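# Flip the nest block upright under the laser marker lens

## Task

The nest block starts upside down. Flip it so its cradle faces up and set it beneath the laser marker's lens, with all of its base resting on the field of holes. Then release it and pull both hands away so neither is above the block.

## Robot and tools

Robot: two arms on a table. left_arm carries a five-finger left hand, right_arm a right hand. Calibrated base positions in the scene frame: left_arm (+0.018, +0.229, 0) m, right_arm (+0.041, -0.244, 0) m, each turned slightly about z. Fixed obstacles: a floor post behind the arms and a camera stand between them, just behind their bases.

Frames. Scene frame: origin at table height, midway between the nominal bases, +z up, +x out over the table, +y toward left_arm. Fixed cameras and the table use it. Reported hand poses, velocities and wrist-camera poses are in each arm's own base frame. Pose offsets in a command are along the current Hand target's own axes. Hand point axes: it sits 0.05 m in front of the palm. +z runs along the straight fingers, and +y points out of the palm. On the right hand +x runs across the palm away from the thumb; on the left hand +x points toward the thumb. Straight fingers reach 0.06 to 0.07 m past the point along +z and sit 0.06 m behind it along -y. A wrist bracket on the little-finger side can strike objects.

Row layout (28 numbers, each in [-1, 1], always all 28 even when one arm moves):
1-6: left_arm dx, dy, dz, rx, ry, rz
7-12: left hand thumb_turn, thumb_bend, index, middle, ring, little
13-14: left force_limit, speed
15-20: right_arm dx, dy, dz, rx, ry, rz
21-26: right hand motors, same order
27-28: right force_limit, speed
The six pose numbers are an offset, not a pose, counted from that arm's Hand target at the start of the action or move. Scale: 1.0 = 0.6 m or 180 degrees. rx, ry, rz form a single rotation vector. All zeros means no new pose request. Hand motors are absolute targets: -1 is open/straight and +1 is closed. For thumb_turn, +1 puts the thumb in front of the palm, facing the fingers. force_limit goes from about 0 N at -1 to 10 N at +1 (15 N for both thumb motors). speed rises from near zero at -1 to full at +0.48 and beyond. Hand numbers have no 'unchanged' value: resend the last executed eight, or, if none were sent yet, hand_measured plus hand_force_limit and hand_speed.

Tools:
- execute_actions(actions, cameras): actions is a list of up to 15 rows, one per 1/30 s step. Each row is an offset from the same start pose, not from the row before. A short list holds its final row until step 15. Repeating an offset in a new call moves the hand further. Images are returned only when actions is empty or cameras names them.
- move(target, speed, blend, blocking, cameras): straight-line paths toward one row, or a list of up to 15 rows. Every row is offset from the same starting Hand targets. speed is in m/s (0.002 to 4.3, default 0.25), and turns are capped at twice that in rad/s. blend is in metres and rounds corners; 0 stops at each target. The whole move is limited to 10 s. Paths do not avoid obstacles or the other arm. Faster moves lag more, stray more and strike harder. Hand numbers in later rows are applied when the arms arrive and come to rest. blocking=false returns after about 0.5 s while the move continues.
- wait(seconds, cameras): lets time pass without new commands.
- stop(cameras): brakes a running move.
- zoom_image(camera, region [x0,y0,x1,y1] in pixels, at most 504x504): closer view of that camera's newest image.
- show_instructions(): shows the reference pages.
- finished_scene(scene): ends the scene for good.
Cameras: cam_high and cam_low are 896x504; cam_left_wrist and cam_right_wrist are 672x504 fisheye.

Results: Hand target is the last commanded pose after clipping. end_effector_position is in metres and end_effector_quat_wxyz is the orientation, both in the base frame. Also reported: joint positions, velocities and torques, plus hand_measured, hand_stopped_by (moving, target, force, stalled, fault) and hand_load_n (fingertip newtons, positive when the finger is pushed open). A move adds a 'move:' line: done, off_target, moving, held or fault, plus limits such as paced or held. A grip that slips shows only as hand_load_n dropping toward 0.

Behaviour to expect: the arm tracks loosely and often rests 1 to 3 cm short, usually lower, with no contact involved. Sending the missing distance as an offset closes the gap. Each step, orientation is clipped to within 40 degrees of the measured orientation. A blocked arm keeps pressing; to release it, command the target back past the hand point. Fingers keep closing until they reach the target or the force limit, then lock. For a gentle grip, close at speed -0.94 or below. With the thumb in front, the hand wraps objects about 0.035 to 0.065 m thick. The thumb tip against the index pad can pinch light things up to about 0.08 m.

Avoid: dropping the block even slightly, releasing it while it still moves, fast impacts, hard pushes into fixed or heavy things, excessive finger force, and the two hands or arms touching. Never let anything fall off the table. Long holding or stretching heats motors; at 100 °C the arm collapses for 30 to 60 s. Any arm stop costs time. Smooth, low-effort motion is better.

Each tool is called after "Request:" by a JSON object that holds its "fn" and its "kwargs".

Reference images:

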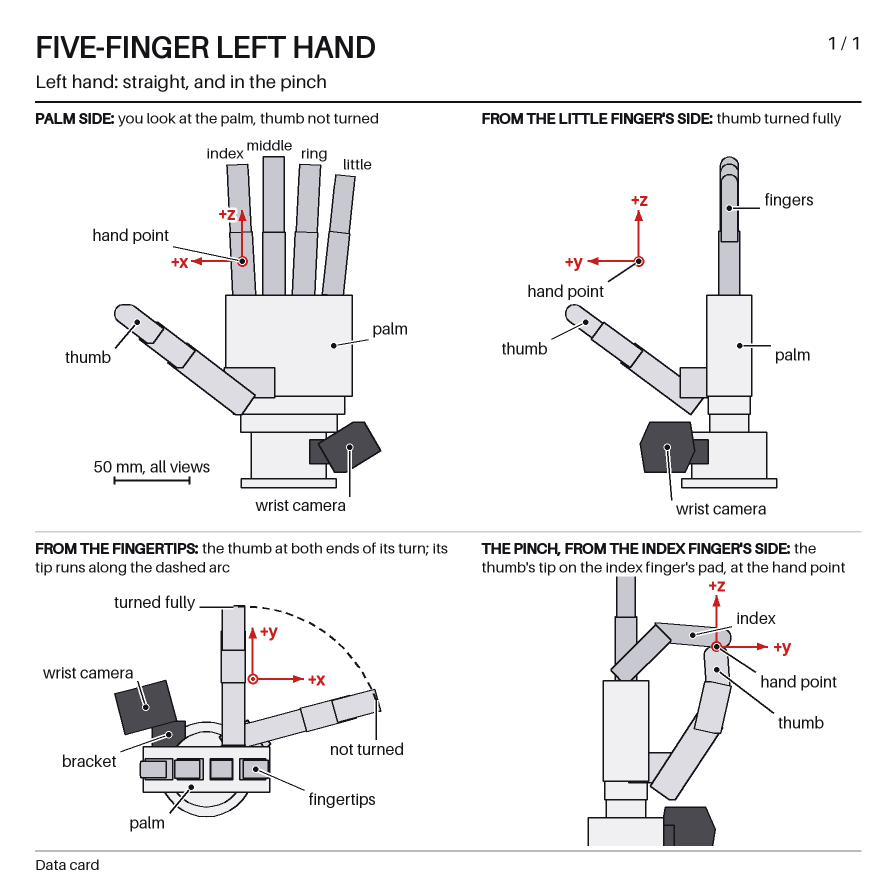

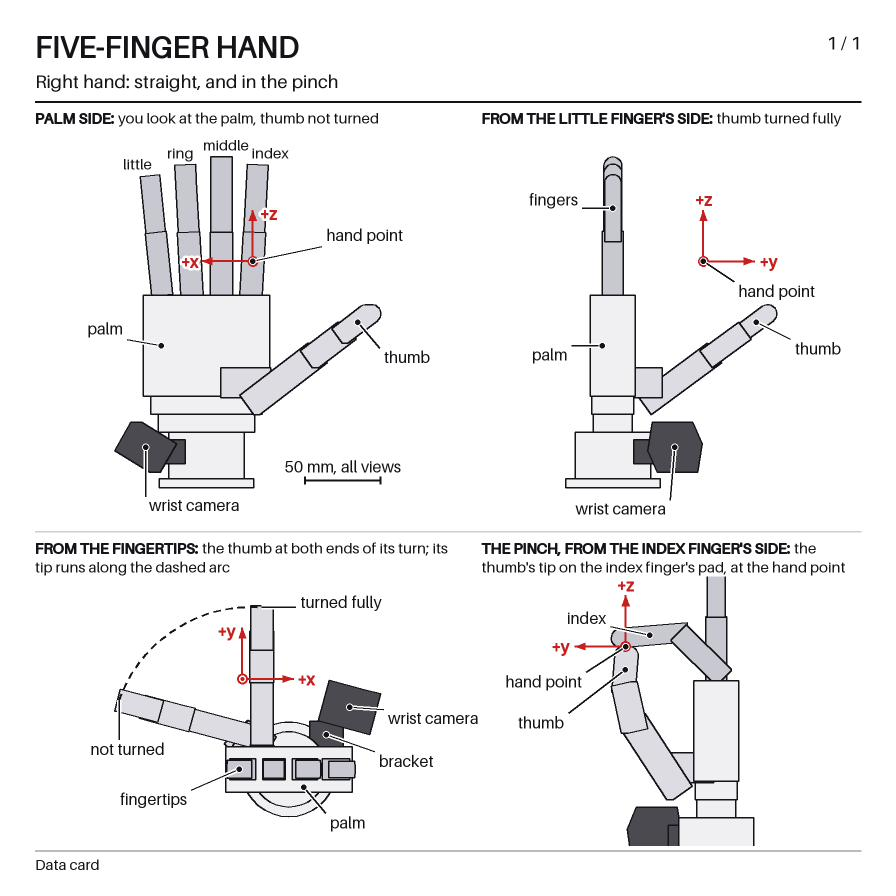

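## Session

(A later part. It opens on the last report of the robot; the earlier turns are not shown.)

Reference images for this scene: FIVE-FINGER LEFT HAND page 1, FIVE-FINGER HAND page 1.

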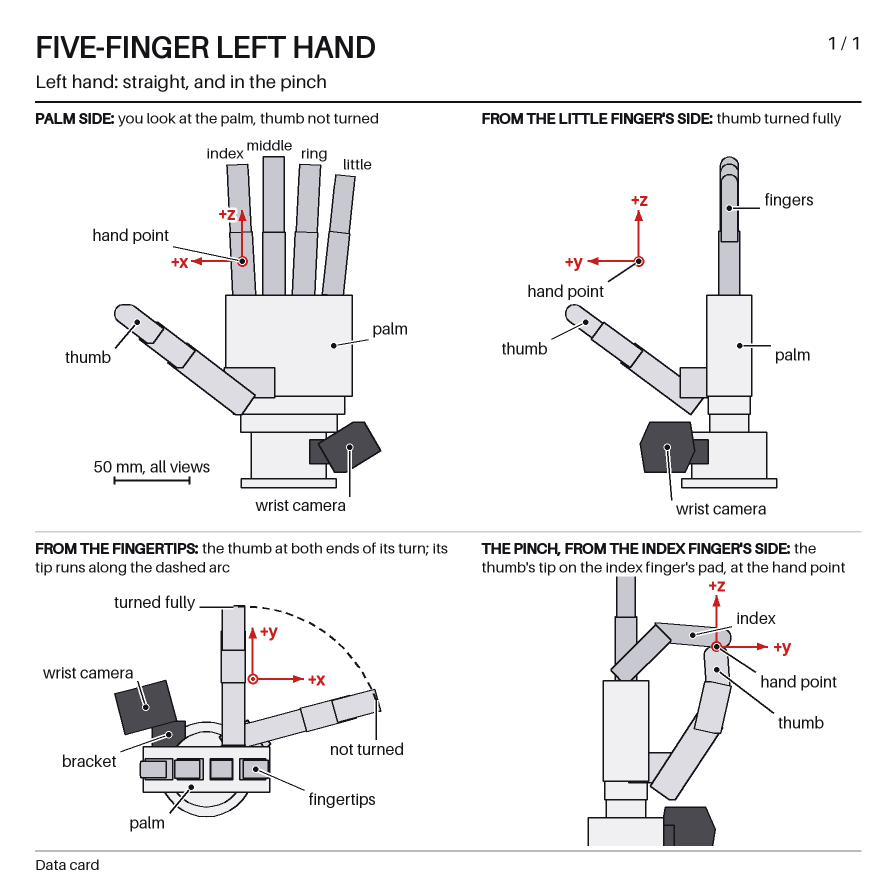

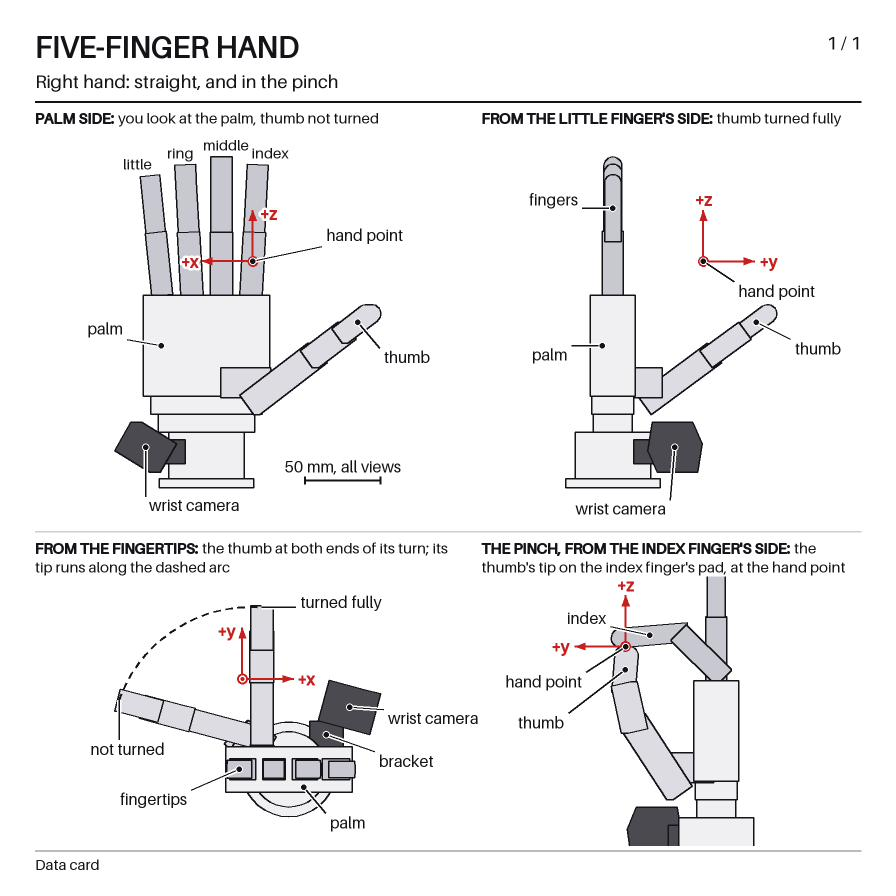

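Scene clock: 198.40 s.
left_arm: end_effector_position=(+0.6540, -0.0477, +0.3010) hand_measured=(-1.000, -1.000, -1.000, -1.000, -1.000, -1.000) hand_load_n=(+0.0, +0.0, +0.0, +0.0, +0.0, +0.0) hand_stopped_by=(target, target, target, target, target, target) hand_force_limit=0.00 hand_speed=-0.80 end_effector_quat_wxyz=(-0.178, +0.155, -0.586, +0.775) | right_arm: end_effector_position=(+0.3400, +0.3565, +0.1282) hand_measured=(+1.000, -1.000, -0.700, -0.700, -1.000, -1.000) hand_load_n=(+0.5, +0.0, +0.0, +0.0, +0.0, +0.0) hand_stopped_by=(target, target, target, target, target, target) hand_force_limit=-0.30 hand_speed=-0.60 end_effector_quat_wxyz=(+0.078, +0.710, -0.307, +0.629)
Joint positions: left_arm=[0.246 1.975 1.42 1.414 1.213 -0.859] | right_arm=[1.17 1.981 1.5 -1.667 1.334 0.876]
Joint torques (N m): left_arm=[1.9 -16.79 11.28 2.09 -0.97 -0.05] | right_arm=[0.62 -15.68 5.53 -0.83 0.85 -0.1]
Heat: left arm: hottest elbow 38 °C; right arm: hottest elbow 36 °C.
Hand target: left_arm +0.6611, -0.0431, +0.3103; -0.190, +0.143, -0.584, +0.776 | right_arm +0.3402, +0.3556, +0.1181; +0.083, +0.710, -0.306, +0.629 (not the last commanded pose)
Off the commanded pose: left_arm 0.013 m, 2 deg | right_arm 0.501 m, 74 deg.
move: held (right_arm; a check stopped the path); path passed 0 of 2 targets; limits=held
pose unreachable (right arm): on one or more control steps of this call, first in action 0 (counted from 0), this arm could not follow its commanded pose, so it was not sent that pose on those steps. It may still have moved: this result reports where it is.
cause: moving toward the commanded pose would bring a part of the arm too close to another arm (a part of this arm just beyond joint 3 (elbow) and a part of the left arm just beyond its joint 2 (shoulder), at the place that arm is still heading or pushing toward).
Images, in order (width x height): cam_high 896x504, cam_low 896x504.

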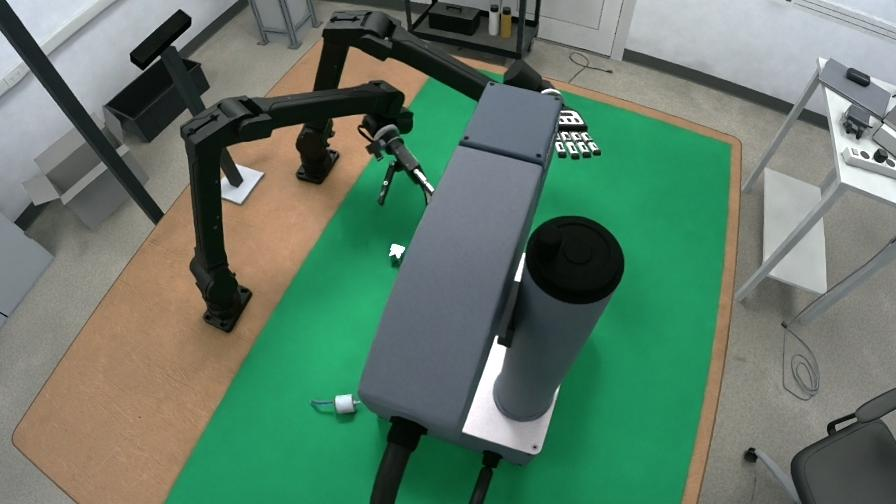

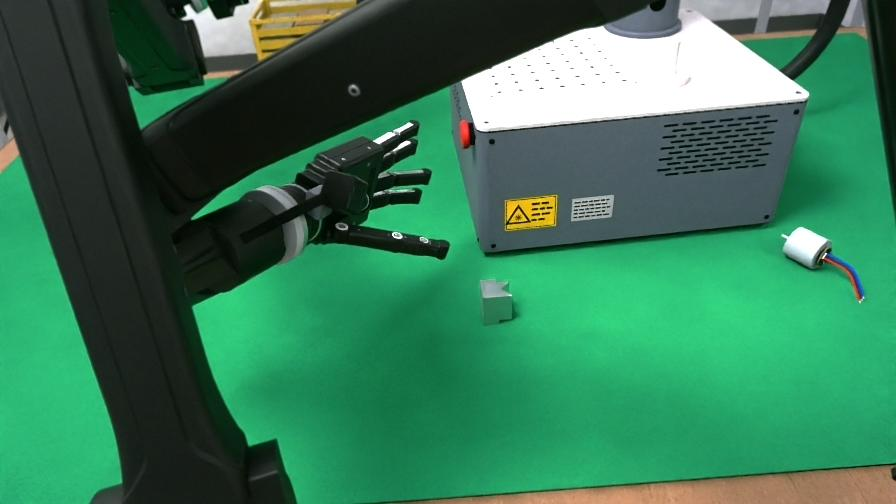

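Request:
{"fn": "move", "kwargs": {"target": [[0,0,0,0,0,0,-1,-1,-1,-1,-1,-1,0,-0.8,0.177,0.2468,0.074,0,0,0,1,-1,-0.7,-0.7,-1,-1,-0.3,-0.6],[0,0,0,0,0,0,-1,-1,-1,-1,-1,-1,0,-0.8,0.466,0.656,0.2288,0.0565,0.0365,0.4105,1,-1,-0.7,-0.7,-1,-1,-0.3,-0.6]], "speed": 0.3, "blend": 0.05, "cameras": ["cam_low","cam_high"]}}

Scene clock: 205.50 s.
left_arm: end_effector_position=(+0.6540, -0.0477, +0.3010) hand_measured=(-1.000, -1.000, -1.000, -1.000, -1.000, -1.000) hand_load_n=(+0.0, +0.0, +0.0, +0.0, +0.0, +0.0) hand_stopped_by=(target, target, target, target, target, target) hand_force_limit=0.00 hand_speed=-0.80 end_effector_quat_wxyz=(-0.178, +0.155, -0.586, +0.775) | right_arm: end_effector_position=(+0.2516, -0.1164, +0.2516) hand_measured=(+1.000, -1.000, -0.700, -0.700, -1.000, -1.000) hand_load_n=(+0.0, +0.0, +0.0, +0.0, +0.0, +0.0) hand_stopped_by=(target, target, target, target, target, target) hand_force_limit=-0.30 hand_speed=-0.60 end_effector_quat_wxyz=(+0.355, -0.362, +0.618, -0.601)
Joint positions: left_arm=[0.246 1.975 1.42 1.414 1.213 -0.859] | right_arm=[-0.626 0.025 0.32 -0.321 -0.119 0]
Joint torques (N m): left_arm=[2.08 -17.38 11.33 2.1 -0.96 -0.07] | right_arm=[-0.38 5.54 7.34 2.59 -0.06 -0.14]
Heat: left arm: hottest elbow 38 °C; right arm: hottest elbow 36 °C.
Hand target: left_arm +0.6611, -0.0431, +0.3103; -0.190, +0.143, -0.584, +0.776 | right_arm +0.2496, -0.1200, +0.2502; +0.354, -0.353, +0.612, -0.613
Off the commanded pose: left_arm 0.013 m, 2 deg | right_arm 0.004 m, 2 deg.
joint sent to its limit (right arm) — joint 2 (shoulder), lower limit. The joint targets still meet the commanded pose.
move: done
Images, in order (width x height): cam_high 896x504, cam_low 896x504.

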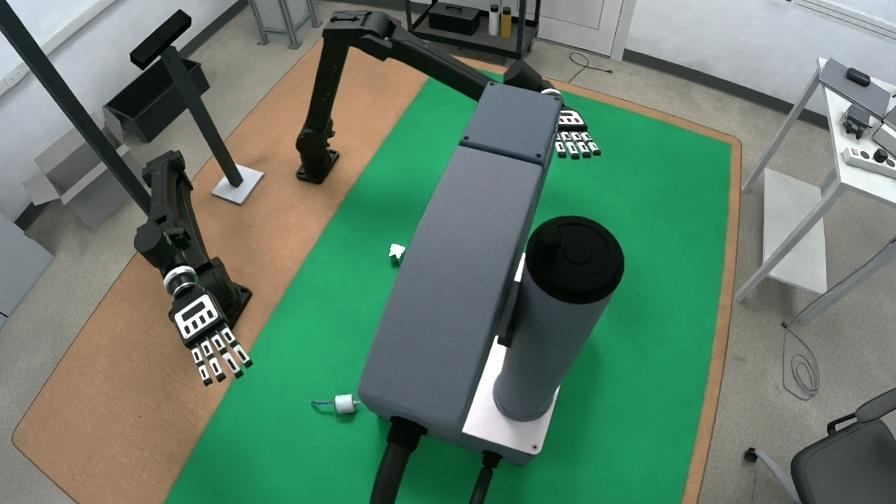

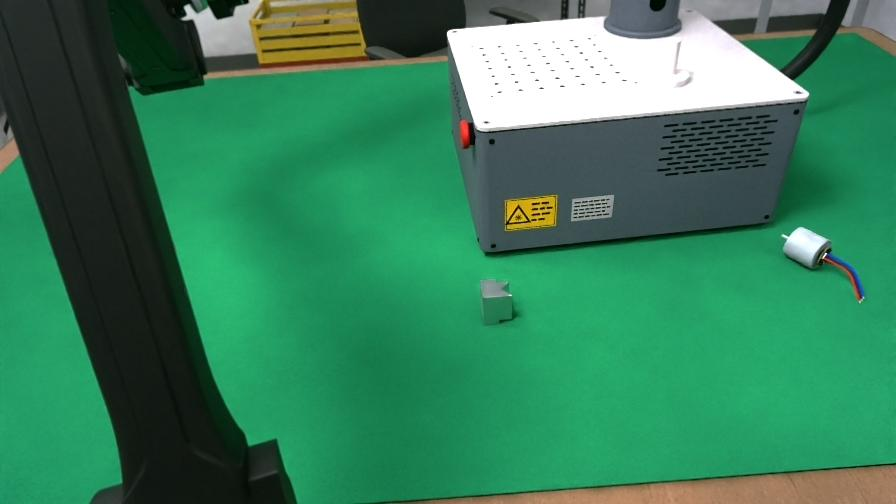

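Request:
{"fn": "move", "kwargs": {"target": [[0.487,0.0052,-0.1643,-0.21,-0.1835,0.1647,1,-1,-0.6,-0.6,-1,-1,-0.3,-0.3,0,0,0,0,0,0,1,-1,-0.7,-0.7,-1,-1,-0.3,-0.6],[0.668,0.1907,0.1185,-0.4195,-0.367,0.3294,1,-1,-0.6,-0.6,-1,-1,-0.3,-0.3,0,0,0,0,0,0,1,-1,-0.7,-0.7,-1,-1,-0.3,-0.6],[0.668,0.3988,0.0585,-0.4195,-0.367,0.3294,1,-1,-0.6,-0.6,-1,-1,-0.3,-0.3,0,0,0,0,0,0,1,-1,-0.7,-0.7,-1,-1,-0.3,-0.6]], "speed": 0.3, "blend": [0.04,0.03,0], "cameras": ["cam_low","cam_high","cam_left_wrist"]}}

Scene clock: 217.53 s.
left_arm: end_effector_position=(+0.3417, -0.3072, +0.0848) hand_measured=(+1.000, -1.000, -0.600, -0.600, -1.000, -1.000) hand_load_n=(+0.0, +0.0, +0.0, +0.0, +0.0, +0.0) hand_stopped_by=(target, target, target, target, target, target) hand_force_limit=-0.30 hand_speed=-0.30 end_effector_quat_wxyz=(+0.638, -0.286, +0.711, +0.071) | right_arm: end_effector_position=(+0.2516, -0.1163, +0.2516) hand_measured=(+1.000, -1.000, -0.700, -0.700, -1.000, -1.000) hand_load_n=(+0.0, +0.0, +0.0, +0.0, +0.0, +0.0) hand_stopped_by=(target, target, target, target, target, target) hand_force_limit=-0.30 hand_speed=-0.60 end_effector_quat_wxyz=(+0.355, -0.362, +0.618, -0.601)
Joint positions: left_arm=[-1.134 1.887 1.224 -1.216 -1.386 -0.586] | right_arm=[-0.626 0.025 0.32 -0.321 -0.119 0]
Joint torques (N m): left_arm=[2.32 -14.04 10.4 -0.13 -1.07 0.02] | right_arm=[-0.5 5.48 7.28 2.63 -0.01 -0.16]
Heat: left arm: hottest elbow 38 °C; right arm: hottest elbow 37 °C.
Hand target: left_arm +0.3515, -0.3166, +0.0902; +0.639, -0.301, +0.705, +0.065 | right_arm +0.2502, -0.1203, +0.2504; +0.352, -0.357, +0.616, -0.608 (not the last commanded pose)
Off the commanded pose: left_arm 0.015 m, 2 deg | right_arm 0.004 m, 2 deg.
joint sent to its limit (right arm) — joint 2 (shoulder), lower limit.
move: off_target (left_arm)
cam_left_wrist: T_world_to_cam=[[0.44692, -0.89412, 0.0287, -0.43474], [-0.58369, -0.31576, -0.74807, 0.16286], [0.67792, 0.31757, -0.663, 0.03757]] pos_world=[0.26388, -0.34922, 0.15921]
Images, in order (width x height): cam_high 896x504, cam_low 896x504, cam_left_wrist 672x504.

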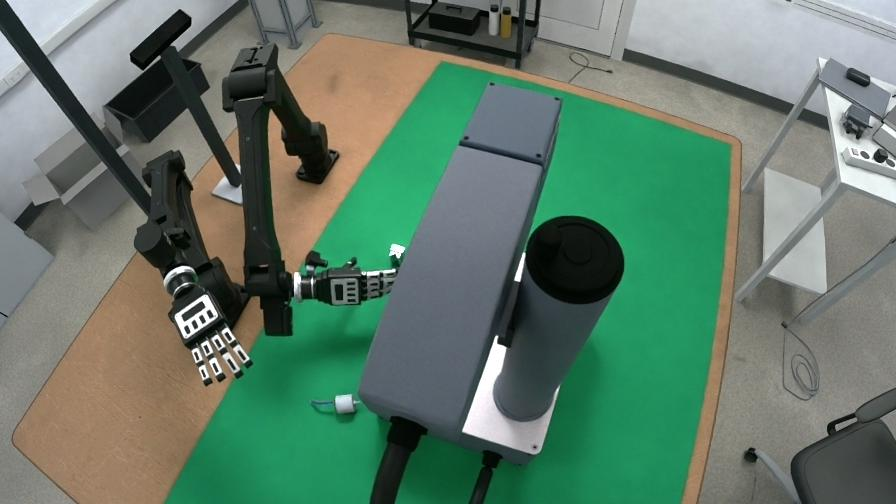

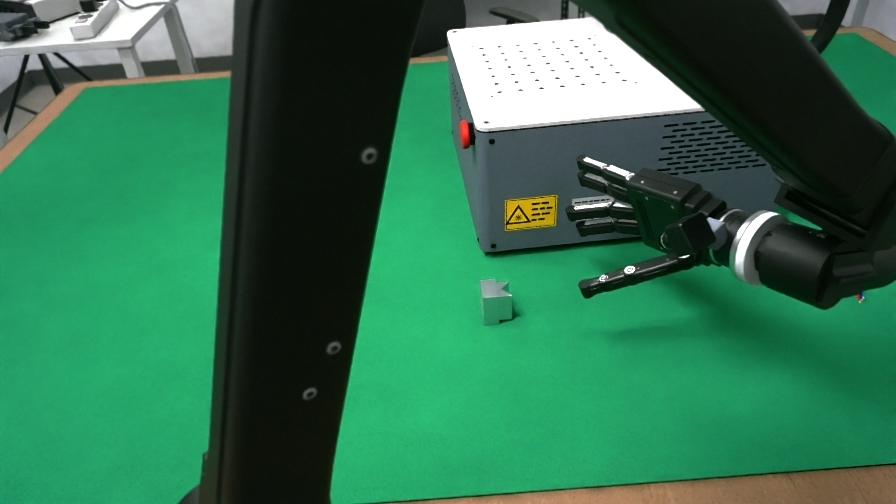

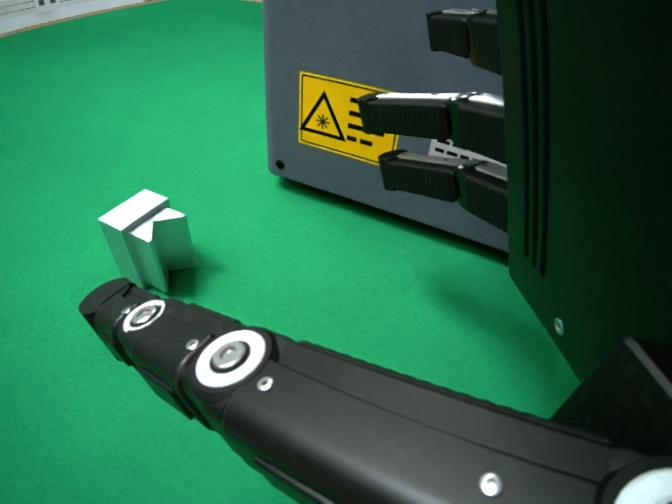

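Request:
{"fn": "zoom_image", "kwargs": {"camera": "cam_left_wrist", "region": [80, 170, 220, 310]}}

Scaled by 3.600 from the camera's image (finer frame: 960x720).

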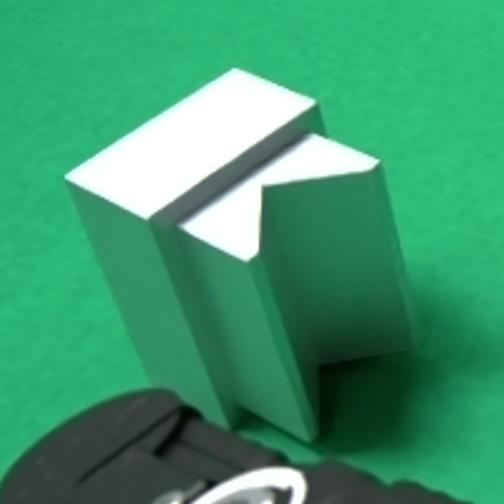

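Request:
{"fn": "move", "kwargs": {"target": [0.0352,0.0892,0.0702,0,0,0,1,-0.8,-0.5,-0.5,-1,-1,-0.3,-0.3,0,0,0,0,0,0,1,-1,-0.7,-0.7,-1,-1,-0.3,-0.6], "speed": 0.1, "cameras": ["cam_low","cam_left_wrist"]}}

Request:
{"fn": "zoom_image", "kwargs": {"camera": "cam_left_wrist", "region": [200, 100, 400, 300]}}

Scene clock: 224.70 s.
left_arm: end_effector_position=(+0.3583, -0.2634, +0.0431) hand_measured=(+1.000, -0.800, -0.500, -0.500, -1.000, -1.000) hand_load_n=(+0.5, +0.0, +0.0, +0.0, +0.0, +0.0) hand_stopped_by=(target, target, target, target, target, target) hand_force_limit=-0.30 hand_speed=-0.30 end_effector_quat_wxyz=(+0.639, -0.295, +0.707, +0.068) | right_arm: end_effector_position=(+0.2516, -0.1163, +0.2516) hand_measured=(+1.000, -1.000, -0.700, -0.700, -1.000, -1.000) hand_load_n=(+0.0, +0.0, +0.0, +0.0, +0.0, +0.0) hand_stopped_by=(target, target, target, target, target, target) hand_force_limit=-0.30 hand_speed=-0.60 end_effector_quat_wxyz=(+0.355, -0.362, +0.618, -0.601)
Joint positions: left_arm=[-1.058 1.841 1.016 -0.685 -1.395 -0.227] | right_arm=[-0.626 0.025 0.32 -0.321 -0.119 0]
Joint torques (N m): left_arm=[2.08 -15.38 5.98 1.52 -1.1 0.16] | right_arm=[-0.38 5.6 7.31 2.63 -0.01 -0.15]
Heat: left arm: hottest elbow 38 °C; right arm: hottest elbow 37 °C.
Hand target: left_arm +0.3606, -0.2604, +0.0471; +0.639, -0.301, +0.705, +0.065 | right_arm +0.2502, -0.1203, +0.2504; +0.352, -0.357, +0.616, -0.608
Off the commanded pose: left_arm 0.006 m, 1 deg | right_arm 0.004 m, 1 deg.
joint sent to its limit (right arm) — joint 2 (shoulder), lower limit. The joint targets still meet the commanded pose.
move: done
cam_left_wrist: T_world_to_cam=[[0.45645, -0.88859, 0.04539, -0.40447], [-0.5739, -0.33301, -0.74816, 0.14713], [0.67993, 0.31544, -0.66196, -0.0165]] pos_world=[0.28028, -0.30521, 0.11752]

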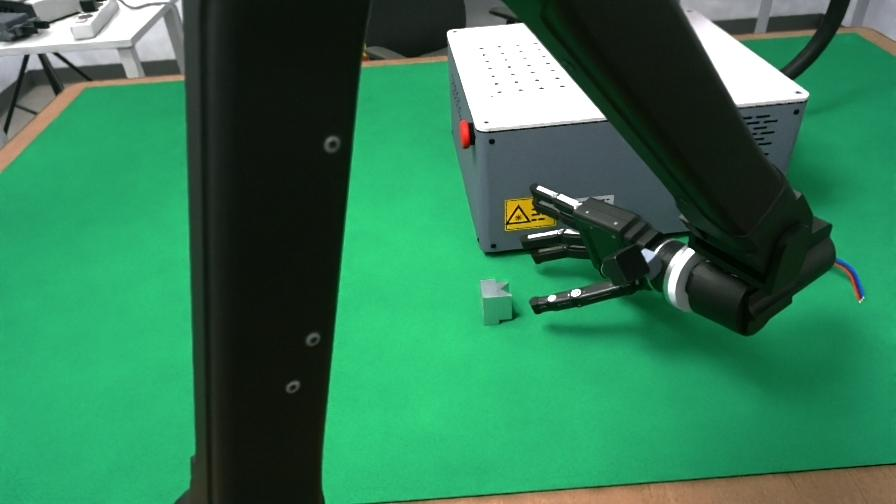

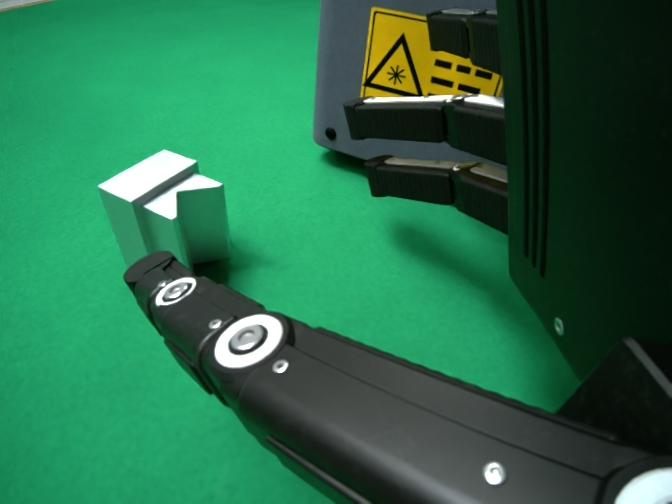

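Scaled by 2.520 from the camera's image (finer frame: 960x720).

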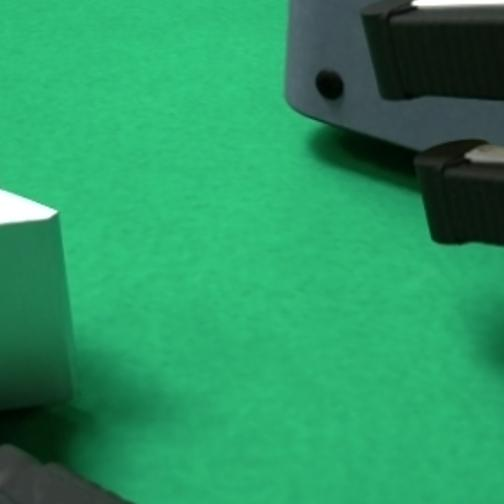

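Request:
{"fn": "zoom_image", "kwargs": {"camera": "cam_left_wrist", "region": [85, 130, 245, 270]}}

Scaled by 3.150 from the camera's image (finer frame: 960x720).

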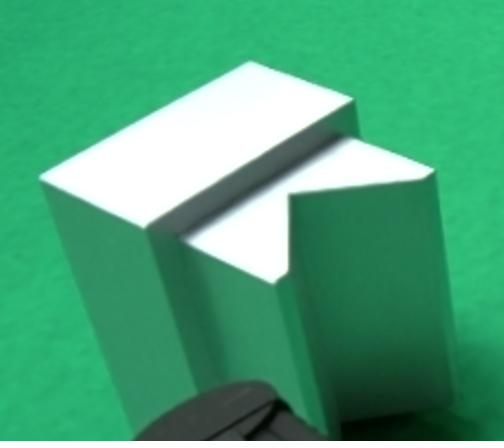

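Request:
{"fn": "move", "kwargs": {"target": [-0.0127,0.073,0.035,0,0,0,1,-0.8,-0.5,-0.5,-1,-1,-0.3,-0.3,0,0,0,0,0,0,1,-1,-0.7,-0.7,-1,-1,-0.3,-0.6], "speed": 0.06, "cameras": ["cam_low","cam_left_wrist"]}}

Request:
{"fn": "zoom_image", "kwargs": {"camera": "cam_left_wrist", "region": [150, 100, 400, 320]}}

Scene clock: 229.97 s.
left_arm: end_effector_position=(+0.3541, -0.2159, +0.0345) hand_measured=(+1.000, -0.800, -0.500, -0.500, -1.000, -1.000) hand_load_n=(+0.5, +0.0, +0.0, +0.0, +0.0, +0.0) hand_stopped_by=(target, target, target, target, target, target) hand_force_limit=-0.30 hand_speed=-0.30 end_effector_quat_wxyz=(+0.638, -0.296, +0.708, +0.068) | right_arm: end_effector_position=(+0.2516, -0.1163, +0.2516) hand_measured=(+1.000, -1.000, -0.700, -0.700, -1.000, -1.000) hand_load_n=(+0.0, +0.0, +0.0, +0.0, +0.0, +0.0) hand_stopped_by=(target, target, target, target, target, target) hand_force_limit=-0.30 hand_speed=-0.60 end_effector_quat_wxyz=(+0.355, -0.362, +0.618, -0.601)
Joint positions: left_arm=[-1.01 1.753 0.826 -0.329 -1.384 0.03] | right_arm=[-0.626 0.025 0.32 -0.321 -0.119 0]
Joint torques (N m): left_arm=[1.96 -13.39 5.63 1.95 -1.04 0.2] | right_arm=[-0.44 5.54 7.3 2.66 -0.01 -0.14]
Heat: left arm: hottest elbow 37 °C; right arm: hottest elbow 37 °C.
Hand target: left_arm +0.3565, -0.2123, +0.0378; +0.638, -0.301, +0.705, +0.065 | right_arm +0.2502, -0.1203, +0.2504; +0.352, -0.357, +0.616, -0.608
Off the commanded pose: left_arm 0.005 m, 1 deg | right_arm 0.004 m, 1 deg.
joint sent to its limit (right arm) — joint 2 (shoulder), lower limit. The joint targets still meet the commanded pose.
move: done
cam_left_wrist: T_world_to_cam=[[0.45744, -0.88813, 0.0443, -0.3601], [-0.57513, -0.33348, -0.747, 0.1544], [0.67821, 0.31624, -0.66334, -0.03356]] pos_world=[0.27628, -0.25771, 0.10902]

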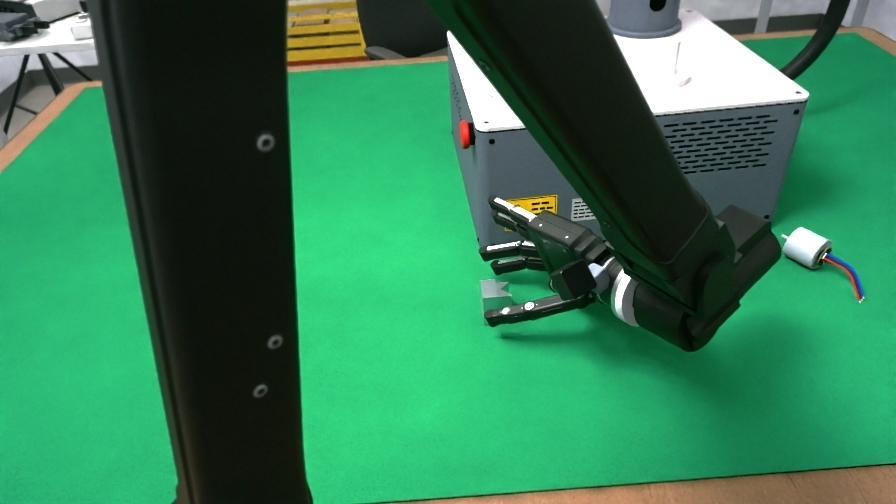

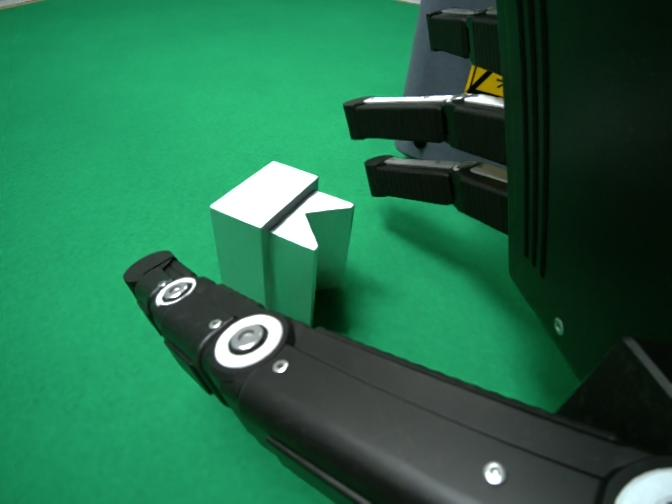

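Scaled by 2.016 from the camera's image (finer frame: 960x720).

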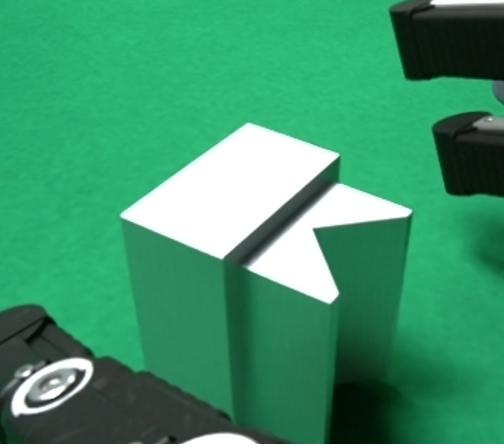

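Request:
{"fn": "move", "kwargs": {"target": [0.0137,0.0012,0.0007,0,0,0,1,-0.7,-0.45,-0.45,-1,-1,-0.3,-0.3,0,0,0,0,0,0,1,-1,-0.7,-0.7,-1,-1,-0.3,-0.6], "speed": 0.04, "cameras": ["cam_low","cam_left_wrist"]}}

Request:
{"fn": "zoom_image", "kwargs": {"camera": "cam_left_wrist", "region": [150, 100, 400, 320]}}

Request:
{"fn": "zoom_image", "kwargs": {"camera": "cam_low", "region": [450, 180, 650, 360]}}

Scene clock: 233.53 s.
left_arm: end_effector_position=(+0.3560, -0.2189, +0.0342) hand_measured=(+1.000, -0.700, -0.450, -0.450, -1.000, -1.000) hand_load_n=(+0.5, +0.0, +0.0, +0.0, +0.0, +0.0) hand_stopped_by=(target, target, target, target, target, target) hand_force_limit=-0.30 hand_speed=-0.30 end_effector_quat_wxyz=(+0.640, -0.302, +0.704, +0.060) | right_arm: end_effector_position=(+0.2516, -0.1163, +0.2516) hand_measured=(+1.000, -1.000, -0.700, -0.700, -1.000, -1.000) hand_load_n=(+0.5, +0.0, +0.0, +0.0, +0.0, +0.0) hand_stopped_by=(target, target, target, target, target, target) hand_force_limit=-0.30 hand_speed=-0.60 end_effector_quat_wxyz=(+0.355, -0.362, +0.618, -0.601)
Joint positions: left_arm=[-1.01 1.753 0.826 -0.304 -1.384 0.033] | right_arm=[-0.626 0.025 0.32 -0.321 -0.119 0]
Joint torques (N m): left_arm=[1.96 -12.1 5.56 2 -1.06 0.18] | right_arm=[-0.26 5.48 7.28 2.66 -0.01 -0.16]
Heat: left arm: hottest elbow 37 °C; right arm: hottest elbow 37 °C.
Hand target: left_arm +0.3565, -0.2143, +0.0298; +0.639, -0.301, +0.705, +0.065 | right_arm +0.2502, -0.1203, +0.2504; +0.352, -0.357, +0.616, -0.608
Off the commanded pose: left_arm 0.006 m, 1 deg | right_arm 0.004 m, 1 deg.
joint sent to its limit (right arm) — joint 2 (shoulder), lower limit. The joint targets still meet the commanded pose.
move: done
cam_left_wrist: T_world_to_cam=[[0.45642, -0.88726, 0.06677, -0.36397], [-0.56624, -0.34752, -0.7474, 0.1481], [0.68634, 0.30332, -0.66101, -0.03989]] pos_world=[0.27736, -0.25937, 0.10863]

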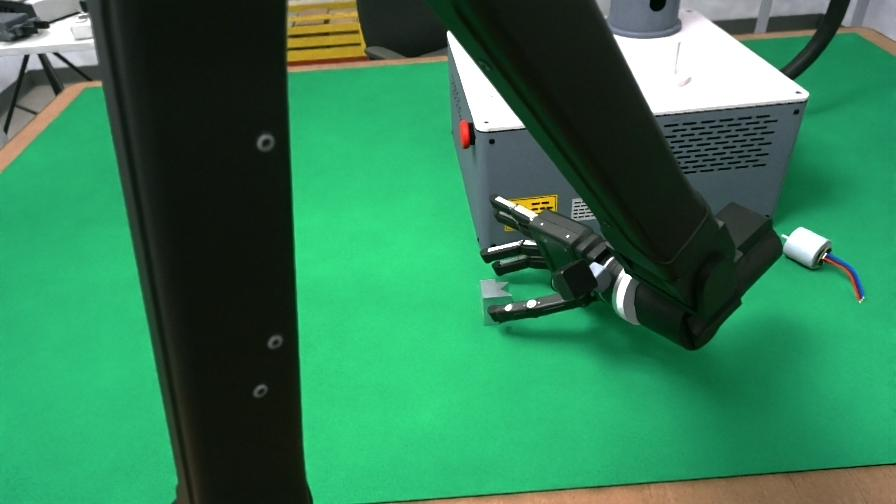

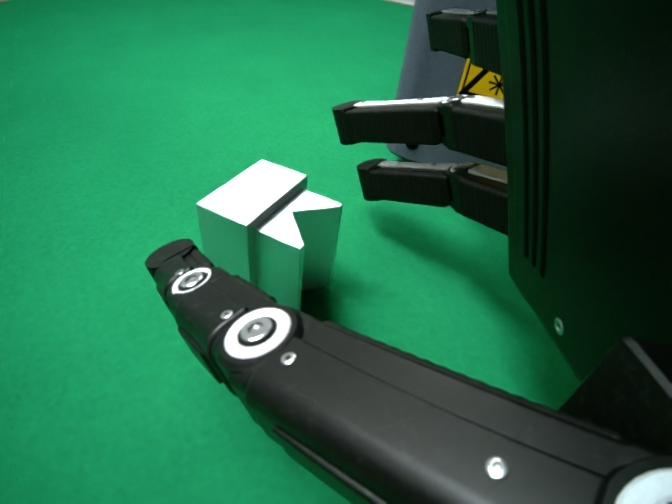

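Scaled by 2.016 from the camera's image (finer frame: 960x720).

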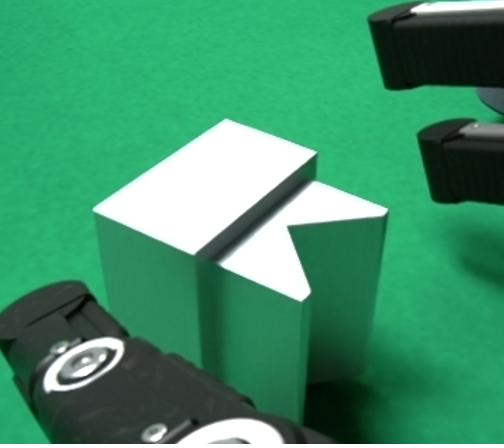

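Scaled by 2.520 from the camera's image (finer frame: 1280x720).

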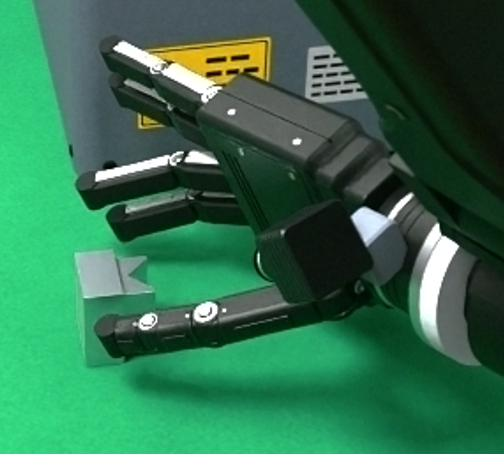

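Request:
{"fn": "move", "kwargs": {"target": [[-0.015,-0.053,-0.0343,0,0,0,1,-0.7,-0.45,-0.45,-1,-1,-0.3,-0.3,0,0,0,0,0,0,1,-1,-0.7,-0.7,-1,-1,-0.3,-0.6],[0.0007,0.0023,-0.0017,0,0,0,1,-0.7,-0.45,-0.45,-1,-1,-0.3,-0.3,0,0,0,0,0,0,1,-1,-0.7,-0.7,-1,-1,-0.3,-0.6]], "speed": 0.06, "cameras": ["cam_low","cam_left_wrist"]}}

Request:
{"fn": "zoom_image", "kwargs": {"camera": "cam_left_wrist", "region": [150, 100, 400, 320]}}

Request:
{"fn": "zoom_image", "kwargs": {"camera": "cam_low", "region": [450, 180, 650, 360]}}

Scene clock: 238.63 s.
left_arm: end_effector_position=(+0.3529, -0.2174, +0.0276) hand_measured=(+1.000, -0.700, -0.450, -0.450, -1.000, -1.000) hand_load_n=(+0.0, +0.0, +0.0, +0.0, +0.0, +0.0) hand_stopped_by=(target, target, target, target, target, target) hand_force_limit=-0.30 hand_speed=-0.30 end_effector_quat_wxyz=(+0.639, -0.297, +0.707, +0.066) | right_arm: end_effector_position=(+0.2516, -0.1163, +0.2516) hand_measured=(+1.000, -1.000, -0.700, -0.700, -1.000, -1.000) hand_load_n=(+0.0, +0.0, +0.0, +0.0, +0.0, +0.0) hand_stopped_by=(target, target, target, target, target, target) hand_force_limit=-0.30 hand_speed=-0.60 end_effector_quat_wxyz=(+0.355, -0.362, +0.618, -0.601)
Joint positions: left_arm=[-1.015 1.771 0.827 -0.326 -1.386 0.011] | right_arm=[-0.626 0.025 0.32 -0.321 -0.119 0]
Joint torques (N m): left_arm=[2.14 -12.34 5.52 1.83 -1.02 0.17] | right_arm=[-0.38 5.66 7.32 2.63 -0.01 -0.15]
Heat: left arm: hottest elbow 37 °C; right arm: hottest elbow 37 °C.
Hand target: left_arm +0.3549, -0.2139, +0.0291; +0.639, -0.301, +0.705, +0.065 | right_arm +0.2502, -0.1203, +0.2504; +0.352, -0.357, +0.616, -0.608
Off the commanded pose: left_arm 0.004 m, 1 deg | right_arm 0.004 m, 1 deg.
joint sent to its limit (right arm) — joint 2 (shoulder), lower limit. The joint targets still meet the commanded pose.
move: done
cam_left_wrist: T_world_to_cam=[[0.45679, -0.88819, 0.04959, -0.36058], [-0.57305, -0.33644, -0.74728, 0.14673], [0.68041, 0.31293, -0.66266, -0.03834]] pos_world=[0.27488, -0.2589, 0.10212]

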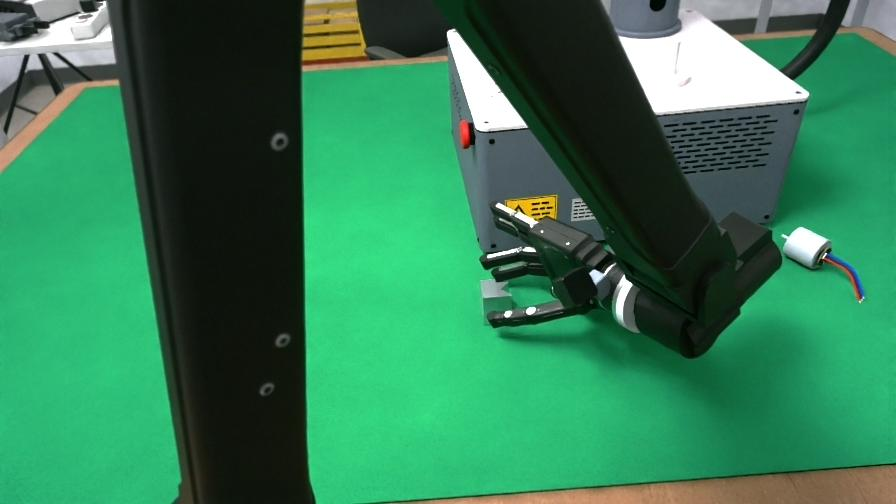

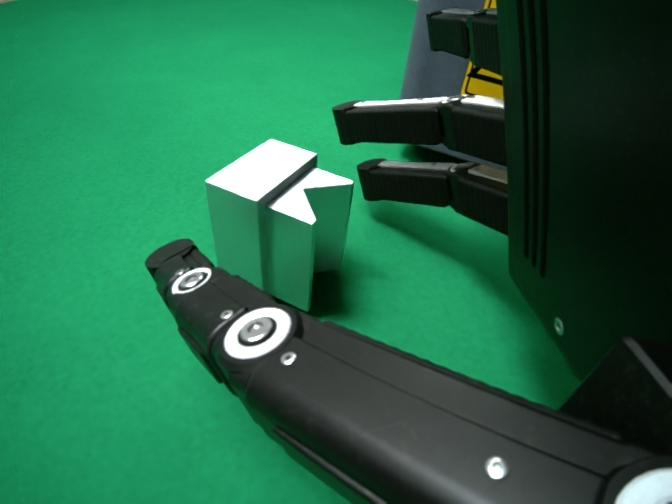

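Scaled by 2.016 from the camera's image (finer frame: 960x720).

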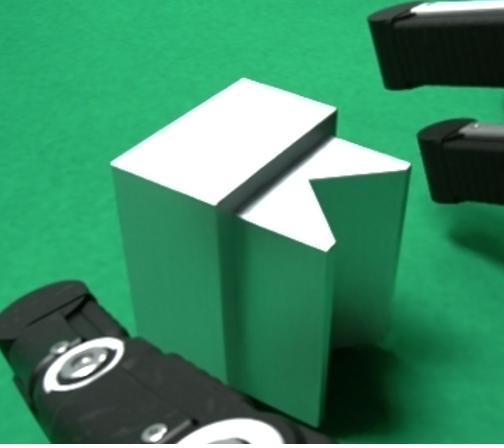

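Scaled by 2.520 from the camera's image (finer frame: 1280x720).

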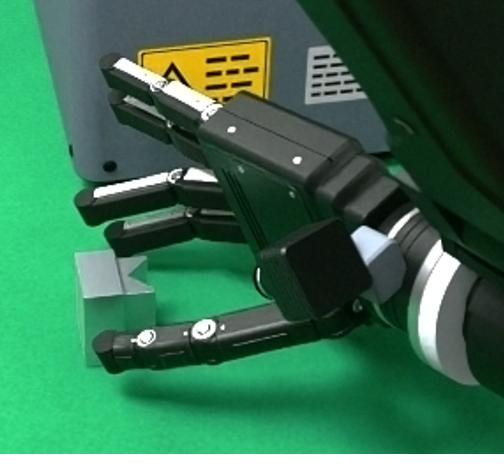

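Request:
{"fn": "move", "kwargs": {"target": [0,0,0,0,0,0,1,0.1,0.1,0.1,-1,-1,-0.3,-0.92,0,0,0,0,0,0,1,-1,-0.7,-0.7,-1,-1,-0.3,-0.6], "cameras": ["cam_low","cam_left_wrist"]}}

Request:
{"fn": "zoom_image", "kwargs": {"camera": "cam_low", "region": [450, 180, 650, 360]}}

Scene clock: 243.17 s.
left_arm: end_effector_position=(+0.3531, -0.2171, +0.0278) hand_measured=(+1.000, -0.462, +0.020, -0.004, -1.000, -1.000) hand_load_n=(+0.0, +5.5, +3.5, +4.0, +0.0, +0.0) hand_stopped_by=(target, force, force, force, target, target) hand_force_limit=-0.30 hand_speed=-0.92 end_effector_quat_wxyz=(+0.639, -0.297, +0.707, +0.067) | right_arm: end_effector_position=(+0.2516, -0.1163, +0.2516) hand_measured=(+1.000, -1.000, -0.700, -0.700, -1.000, -1.000) hand_load_n=(+0.0, -0.5, +0.0, +0.0, +0.0, +0.0) hand_stopped_by=(target, target, target, target, target, target) hand_force_limit=-0.30 hand_speed=-0.60 end_effector_quat_wxyz=(+0.355, -0.362, +0.618, -0.601)
Joint positions: left_arm=[-1.014 1.771 0.827 -0.326 -1.386 0.011] | right_arm=[-0.626 0.025 0.32 -0.321 -0.119 0]
Joint torques (N m): left_arm=[2.32 -12.92 5.63 1.89 -1.05 0.15] | right_arm=[-0.38 5.6 7.3 2.66 -0.01 -0.15]
Heat: left arm: hottest elbow 36 °C; right arm: hottest elbow 37 °C.
Hand target: left_arm +0.3548, -0.2139, +0.0293; +0.638, -0.302, +0.705, +0.066 | right_arm +0.2502, -0.1203, +0.2504; +0.352, -0.357, +0.616, -0.608
Off the commanded pose: left_arm 0.004 m, 1 deg | right_arm 0.004 m, 1 deg.
joint sent to its limit (right arm) — joint 2 (shoulder), lower limit. The joint targets still meet the commanded pose.
move: done
cam_left_wrist: T_world_to_cam=[[0.45732, -0.88794, 0.04925, -0.36055], [-0.57297, -0.33654, -0.74729, 0.14694], [0.68012, 0.31354, -0.66267, -0.03824]] pos_world=[0.27508, -0.2587, 0.10222]

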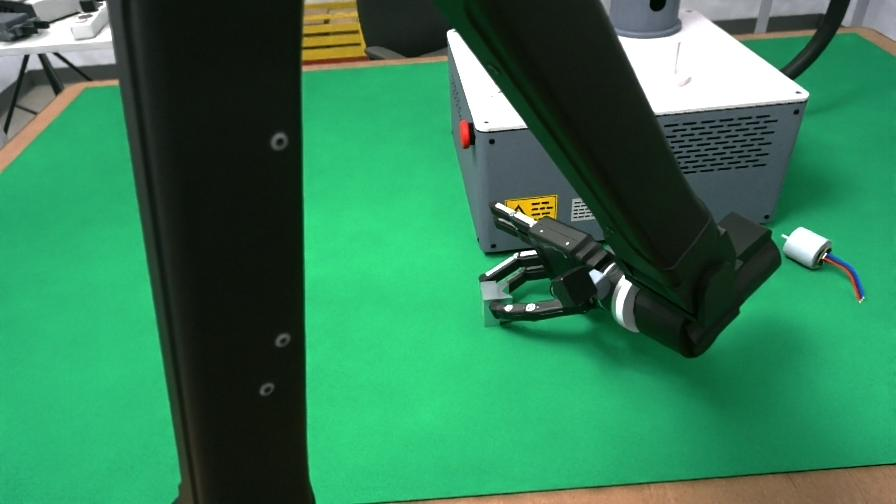

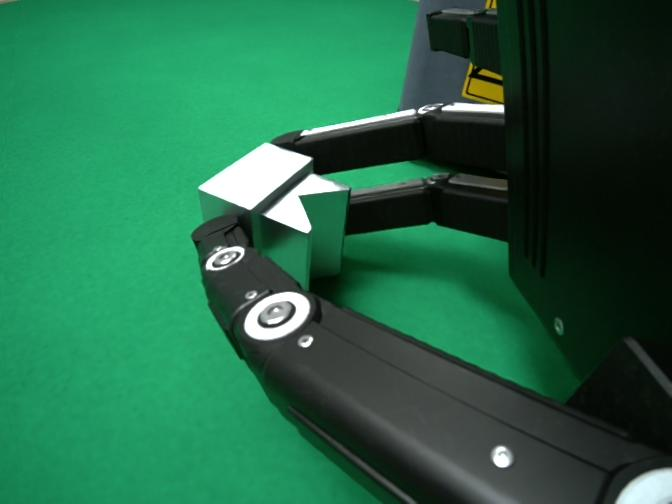

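Scaled by 2.520 from the camera's image (finer frame: 1280x720).

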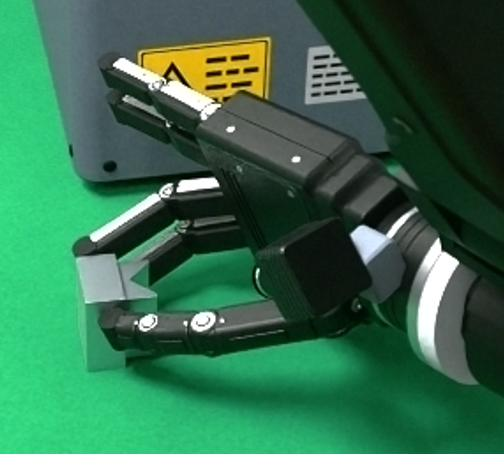

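Request:
{"fn": "zoom_image", "kwargs": {"camera": "cam_left_wrist", "region": [180, 120, 380, 300]}}

Request:
{"fn": "zoom_image", "kwargs": {"camera": "cam_low", "region": [465, 265, 530, 335]}}

Scaled by 2.520 from the camera's image (finer frame: 960x720).

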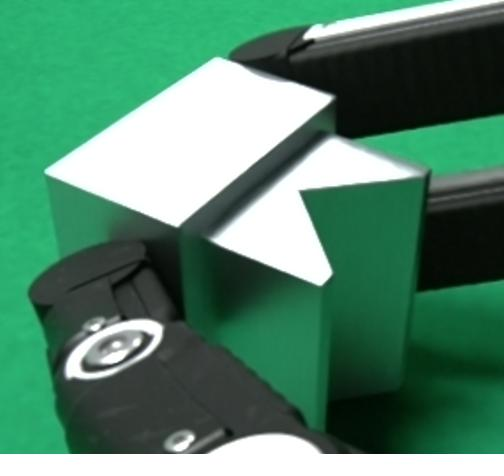

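Scaled by 7.200 from the camera's image (finer frame: 1280x720).

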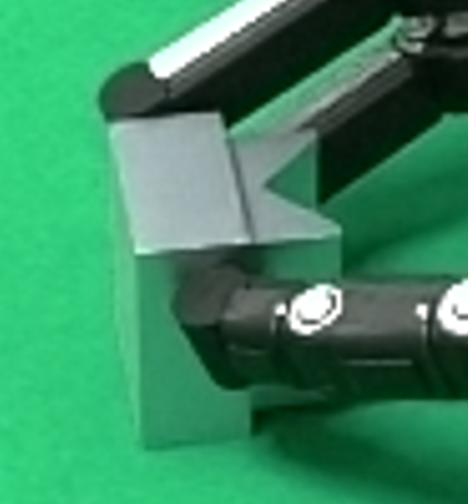

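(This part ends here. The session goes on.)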